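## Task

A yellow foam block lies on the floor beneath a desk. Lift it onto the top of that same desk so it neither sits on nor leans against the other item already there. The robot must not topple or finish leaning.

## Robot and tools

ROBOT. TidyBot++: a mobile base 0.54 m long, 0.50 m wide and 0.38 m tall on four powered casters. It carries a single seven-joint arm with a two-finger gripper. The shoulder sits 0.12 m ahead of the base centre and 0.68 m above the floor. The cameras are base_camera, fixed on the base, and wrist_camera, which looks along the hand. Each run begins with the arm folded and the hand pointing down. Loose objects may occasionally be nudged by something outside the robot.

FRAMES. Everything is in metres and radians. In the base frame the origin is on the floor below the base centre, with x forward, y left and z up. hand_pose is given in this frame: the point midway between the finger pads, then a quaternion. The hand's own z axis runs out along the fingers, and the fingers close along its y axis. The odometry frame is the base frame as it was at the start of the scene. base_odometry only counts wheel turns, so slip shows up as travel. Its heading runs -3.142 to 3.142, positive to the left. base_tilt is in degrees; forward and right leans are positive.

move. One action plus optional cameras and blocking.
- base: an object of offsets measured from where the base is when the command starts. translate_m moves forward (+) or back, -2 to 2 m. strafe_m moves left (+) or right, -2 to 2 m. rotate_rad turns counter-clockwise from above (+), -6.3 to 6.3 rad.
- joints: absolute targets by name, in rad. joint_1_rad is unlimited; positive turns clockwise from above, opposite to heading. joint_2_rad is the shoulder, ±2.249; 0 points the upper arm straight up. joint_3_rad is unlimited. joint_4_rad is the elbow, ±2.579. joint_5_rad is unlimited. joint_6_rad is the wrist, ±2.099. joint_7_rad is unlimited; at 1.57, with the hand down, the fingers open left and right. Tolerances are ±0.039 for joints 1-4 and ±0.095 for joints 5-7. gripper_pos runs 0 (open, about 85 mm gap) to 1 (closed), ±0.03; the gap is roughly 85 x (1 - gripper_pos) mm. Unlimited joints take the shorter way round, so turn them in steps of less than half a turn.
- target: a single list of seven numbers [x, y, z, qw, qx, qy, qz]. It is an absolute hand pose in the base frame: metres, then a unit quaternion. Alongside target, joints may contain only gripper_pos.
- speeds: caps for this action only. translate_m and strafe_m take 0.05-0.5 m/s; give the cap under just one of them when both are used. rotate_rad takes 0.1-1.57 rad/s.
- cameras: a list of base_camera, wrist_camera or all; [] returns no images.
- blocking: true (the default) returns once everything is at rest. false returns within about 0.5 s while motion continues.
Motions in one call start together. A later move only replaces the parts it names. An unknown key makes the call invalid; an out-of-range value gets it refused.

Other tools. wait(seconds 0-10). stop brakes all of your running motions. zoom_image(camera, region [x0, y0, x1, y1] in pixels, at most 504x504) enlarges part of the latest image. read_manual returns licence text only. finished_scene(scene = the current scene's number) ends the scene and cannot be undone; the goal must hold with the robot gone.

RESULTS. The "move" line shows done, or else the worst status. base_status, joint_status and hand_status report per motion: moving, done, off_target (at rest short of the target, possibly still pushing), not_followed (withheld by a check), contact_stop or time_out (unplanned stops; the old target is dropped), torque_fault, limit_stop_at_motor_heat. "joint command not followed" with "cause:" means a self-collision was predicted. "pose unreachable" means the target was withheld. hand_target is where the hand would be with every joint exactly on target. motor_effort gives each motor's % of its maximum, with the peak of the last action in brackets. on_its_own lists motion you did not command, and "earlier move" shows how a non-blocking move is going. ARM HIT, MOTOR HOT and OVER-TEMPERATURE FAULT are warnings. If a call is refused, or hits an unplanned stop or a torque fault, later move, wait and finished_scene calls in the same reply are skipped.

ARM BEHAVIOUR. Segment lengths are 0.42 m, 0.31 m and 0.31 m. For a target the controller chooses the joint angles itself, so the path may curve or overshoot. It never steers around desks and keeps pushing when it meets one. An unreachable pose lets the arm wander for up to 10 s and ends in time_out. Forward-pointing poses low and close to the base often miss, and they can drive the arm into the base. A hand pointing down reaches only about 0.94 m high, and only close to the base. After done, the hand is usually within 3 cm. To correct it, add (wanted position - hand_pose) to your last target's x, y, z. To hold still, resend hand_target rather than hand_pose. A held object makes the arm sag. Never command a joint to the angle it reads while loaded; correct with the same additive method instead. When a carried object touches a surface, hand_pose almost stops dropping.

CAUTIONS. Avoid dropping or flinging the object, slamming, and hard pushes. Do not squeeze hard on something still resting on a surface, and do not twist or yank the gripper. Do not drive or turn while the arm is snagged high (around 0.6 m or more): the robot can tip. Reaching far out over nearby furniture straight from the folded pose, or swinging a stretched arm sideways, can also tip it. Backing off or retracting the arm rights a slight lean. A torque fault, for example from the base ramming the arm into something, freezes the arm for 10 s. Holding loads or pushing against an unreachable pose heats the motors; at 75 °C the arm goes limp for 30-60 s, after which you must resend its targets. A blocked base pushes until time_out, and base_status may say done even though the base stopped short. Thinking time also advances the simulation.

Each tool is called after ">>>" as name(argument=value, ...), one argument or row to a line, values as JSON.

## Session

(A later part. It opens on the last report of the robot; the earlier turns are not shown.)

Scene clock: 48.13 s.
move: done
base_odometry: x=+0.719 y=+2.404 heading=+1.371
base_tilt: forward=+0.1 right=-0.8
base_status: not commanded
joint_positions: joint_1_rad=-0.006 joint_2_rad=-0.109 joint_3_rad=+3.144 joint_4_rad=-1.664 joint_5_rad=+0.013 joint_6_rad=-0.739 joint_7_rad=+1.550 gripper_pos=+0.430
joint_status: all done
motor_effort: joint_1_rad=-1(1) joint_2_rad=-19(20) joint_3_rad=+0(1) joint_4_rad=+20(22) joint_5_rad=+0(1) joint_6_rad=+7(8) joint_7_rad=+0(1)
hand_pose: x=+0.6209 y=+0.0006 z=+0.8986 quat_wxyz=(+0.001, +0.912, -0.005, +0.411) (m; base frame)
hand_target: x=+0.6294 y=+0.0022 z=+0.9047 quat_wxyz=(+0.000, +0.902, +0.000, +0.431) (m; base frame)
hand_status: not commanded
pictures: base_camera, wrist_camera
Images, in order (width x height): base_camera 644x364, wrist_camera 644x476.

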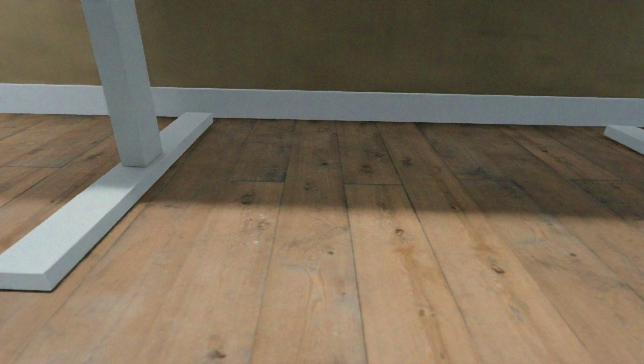

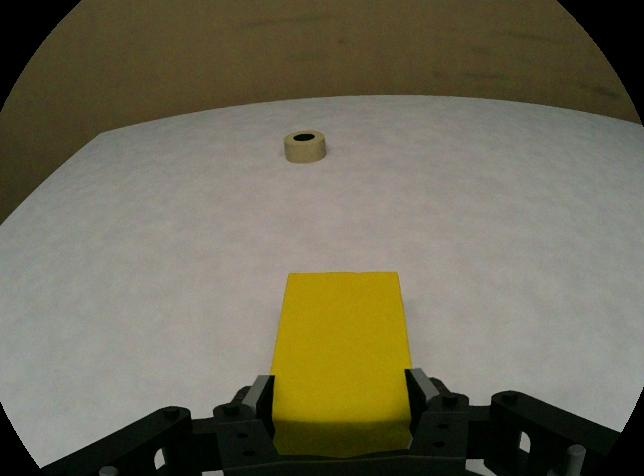

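>>> move(
  joints={"joint_4_rad":-1.74,"joint_6_rad":-0.69},
)

>>> move(
  joints={"joint_4_rad":-1.78,"joint_6_rad":-0.65},
)

Scene clock: 48.97 s.
move: off_target
base_odometry: x=+0.719 y=+2.404 heading=+1.371
base_tilt: forward=+0.0 right=-0.8
base_status: not commanded
joint_positions: joint_1_rad=-0.006 joint_2_rad=-0.115 joint_3_rad=+3.144 joint_4_rad=-1.692 joint_5_rad=+0.013 joint_6_rad=-0.721 joint_7_rad=+1.550 gripper_pos=+0.430
joint_status: joint_4_rad off_target (ended at -1.692, target -1.740); the others done
motor_effort: joint_1_rad=+0(1) joint_2_rad=-13(19) joint_3_rad=-1(1) joint_4_rad=+15(21) joint_5_rad=+0(1) joint_6_rad=+3(8) joint_7_rad=+0(1)
hand_pose: x=+0.6178 y=+0.0006 z=+0.8908 quat_wxyz=(+0.001, +0.912, -0.005, +0.409) (m; base frame)
hand_target: x=+0.6145 y=+0.0022 z=+0.8694 quat_wxyz=(+0.000, +0.917, +0.000, +0.399) (m; base frame)
hand_status: not commanded
pictures: base_camera, wrist_camera
Images, in order (width x height): base_camera 644x364, wrist_camera 644x476.

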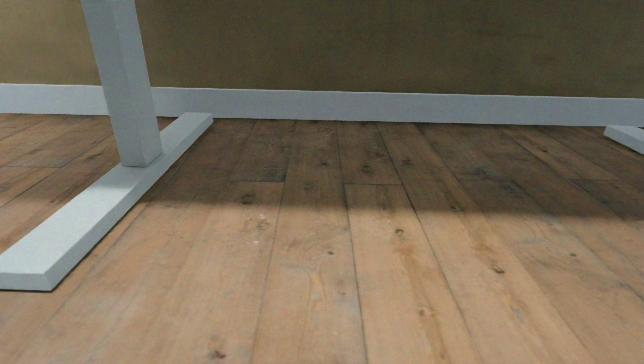

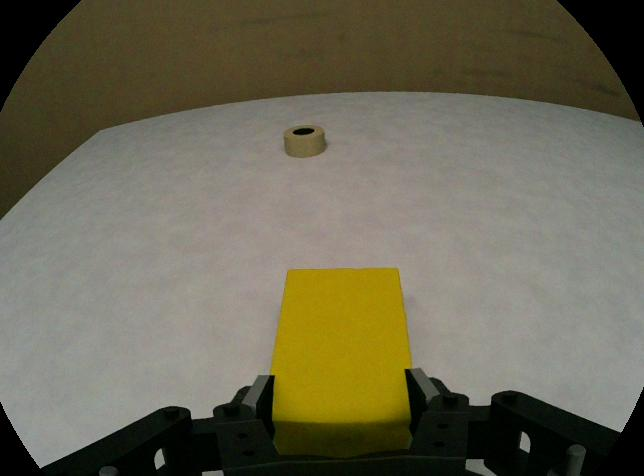

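Scene clock: 49.67 s.
move: off_target
base_odometry: x=+0.719 y=+2.404 heading=+1.371
base_tilt: forward=+0.0 right=-0.8
base_status: not commanded
joint_positions: joint_1_rad=-0.006 joint_2_rad=-0.127 joint_3_rad=+3.144 joint_4_rad=-1.722 joint_5_rad=+0.013 joint_6_rad=-0.677 joint_7_rad=+1.550 gripper_pos=+0.430
joint_status: joint_4_rad off_target (ended at -1.722, target -1.780); the others done
motor_effort: joint_1_rad=-1(2) joint_2_rad=-10(13) joint_3_rad=-1(2) joint_4_rad=+14(16) joint_5_rad=+0(1) joint_6_rad=+3(4) joint_7_rad=+0(1)
hand_pose: x=+0.6178 y=+0.0007 z=+0.8903 quat_wxyz=(+0.000, +0.907, -0.005, +0.421) (m; base frame)
hand_target: x=+0.6135 y=+0.0022 z=+0.8569 quat_wxyz=(+0.000, +0.917, +0.000, +0.399) (m; base frame)
hand_status: not commanded
pictures: base_camera, wrist_camera
Images, in order (width x height): base_camera 644x364, wrist_camera 644x476.

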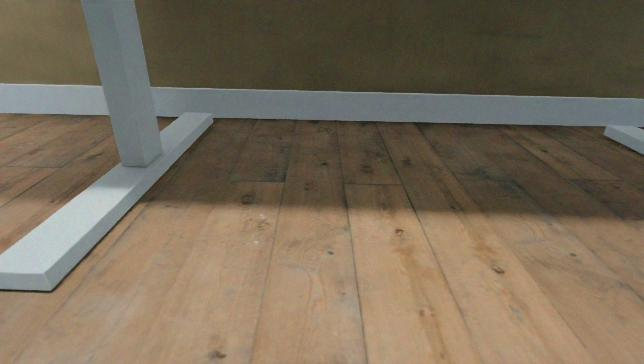

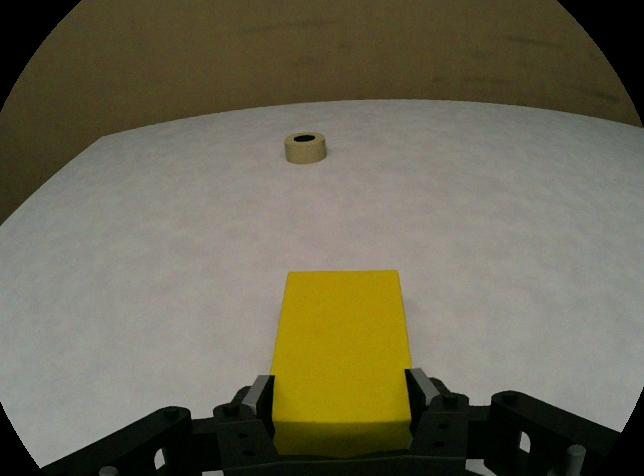

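>>> move(
  joints={"joint_4_rad":-1.74},
  cameras=[],
)

>>> move(
  joints={"gripper_pos":0.38},
  cameras=[],
)

>>> move(
  joints={"gripper_pos":0.0},
)

>>> move(
  base={"translate_m": -0.3},
  speeds={"translate_m": 0.25},
)

Scene clock: 50.47 s.
move: done
base_odometry: x=+0.719 y=+2.404 heading=+1.371
base_tilt: forward=+0.1 right=-0.8
base_status: not commanded
joint_positions: joint_1_rad=-0.006 joint_2_rad=-0.127 joint_3_rad=+3.144 joint_4_rad=-1.722 joint_5_rad=+0.013 joint_6_rad=-0.677 joint_7_rad=+1.550 gripper_pos=+0.430
joint_status: all done
motor_effort: joint_1_rad=+0(1) joint_2_rad=-14(14) joint_3_rad=+0(2) joint_4_rad=+17(18) joint_5_rad=+0(1) joint_6_rad=+5(5) joint_7_rad=+0(1)
hand_pose: x=+0.6179 y=+0.0007 z=+0.8907 quat_wxyz=(+0.000, +0.907, -0.005, +0.421) (m; base frame)
hand_target: x=+0.6228 y=+0.0022 z=+0.8787 quat_wxyz=(+0.000, +0.909, +0.000, +0.418) (m; base frame)
hand_status: not commanded
pictures: none
No camera images: "cameras" was empty.

Scene clock: 51.23 s.
move: done
base_odometry: x=+0.719 y=+2.404 heading=+1.371
base_tilt: forward=+0.0 right=-0.8
base_status: not commanded
joint_positions: joint_1_rad=-0.006 joint_2_rad=-0.126 joint_3_rad=+3.144 joint_4_rad=-1.722 joint_5_rad=+0.013 joint_6_rad=-0.677 joint_7_rad=+1.550 gripper_pos=+0.379
joint_status: all done
motor_effort: joint_1_rad=+1(1) joint_2_rad=-14(17) joint_3_rad=-1(1) joint_4_rad=+17(20) joint_5_rad=+0(1) joint_6_rad=+6(6) joint_7_rad=+0(1)
hand_pose: x=+0.6181 y=+0.0007 z=+0.8902 quat_wxyz=(+0.000, +0.907, -0.005, +0.421) (m; base frame)
hand_target: x=+0.6228 y=+0.0022 z=+0.8787 quat_wxyz=(+0.000, +0.909, +0.000, +0.418) (m; base frame)
hand_status: not commanded
pictures: none
No camera images: "cameras" was empty.

Scene clock: 51.97 s.
move: done
base_odometry: x=+0.719 y=+2.404 heading=+1.371
base_tilt: forward=+0.0 right=-0.8
base_status: not commanded
joint_positions: joint_1_rad=-0.006 joint_2_rad=-0.120 joint_3_rad=+3.144 joint_4_rad=-1.726 joint_5_rad=+0.013 joint_6_rad=-0.677 joint_7_rad=+1.550 gripper_pos=+0.000
joint_status: all done
motor_effort: joint_1_rad=+0(1) joint_2_rad=-18(19) joint_3_rad=-1(1) joint_4_rad=+20(21) joint_5_rad=+1(1) joint_6_rad=+7(7) joint_7_rad=+0(0)
hand_pose: x=+0.6183 y=+0.0007 z=+0.8849 quat_wxyz=(+0.000, +0.909, -0.005, +0.416) (m; base frame)
hand_target: x=+0.6228 y=+0.0022 z=+0.8787 quat_wxyz=(+0.000, +0.909, +0.000, +0.418) (m; base frame)
hand_status: not commanded
pictures: base_camera, wrist_camera
Images, in order (width x height): base_camera 644x364, wrist_camera 644x476.

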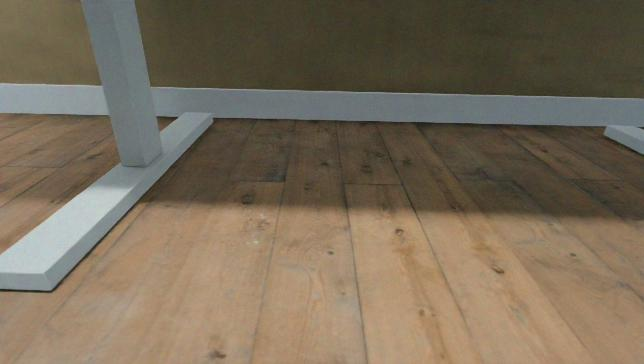

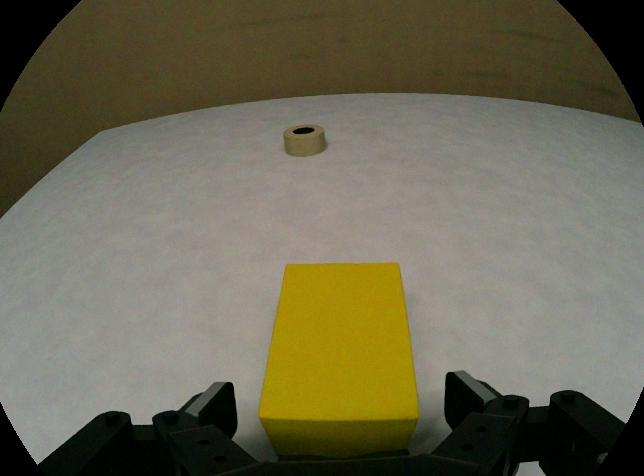

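Scene clock: 54.07 s.
move: done
base_odometry: x=+0.659 y=+2.110 heading=+1.371
base_tilt: forward=+0.0 right=-0.8
base_status: done
joint_positions: joint_1_rad=-0.006 joint_2_rad=-0.111 joint_3_rad=+3.144 joint_4_rad=-1.726 joint_5_rad=+0.013 joint_6_rad=-0.677 joint_7_rad=+1.550 gripper_pos=+0.000
joint_status: not commanded
motor_effort: joint_1_rad=+0(2) joint_2_rad=-18(22) joint_3_rad=-1(2) joint_4_rad=+20(21) joint_5_rad=+1(1) joint_6_rad=+7(8) joint_7_rad=+0(1)
hand_pose: x=+0.6201 y=+0.0006 z=+0.8805 quat_wxyz=(+0.001, +0.911, -0.005, +0.412) (m; base frame)
hand_target: x=+0.6228 y=+0.0022 z=+0.8787 quat_wxyz=(+0.000, +0.909, +0.000, +0.418) (m; base frame)
hand_status: not commanded
pictures: base_camera, wrist_camera
Images, in order (width x height): base_camera 644x364, wrist_camera 644x476.

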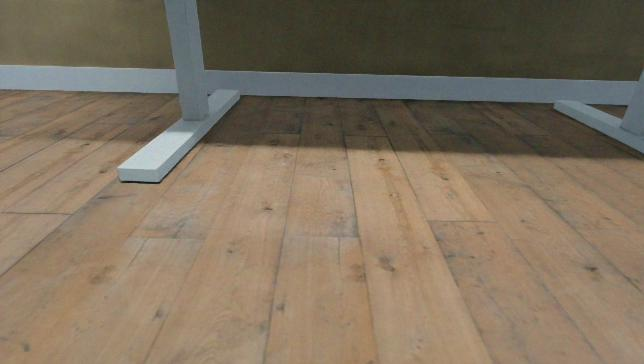

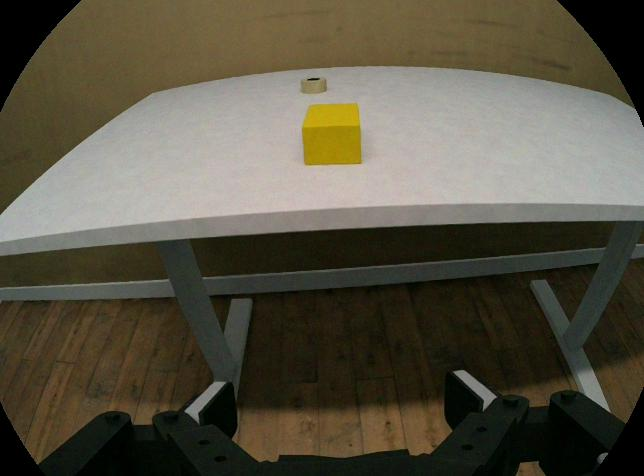

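>>> finished_scene(
  scene=3,
)

The scene is finished: the task was done.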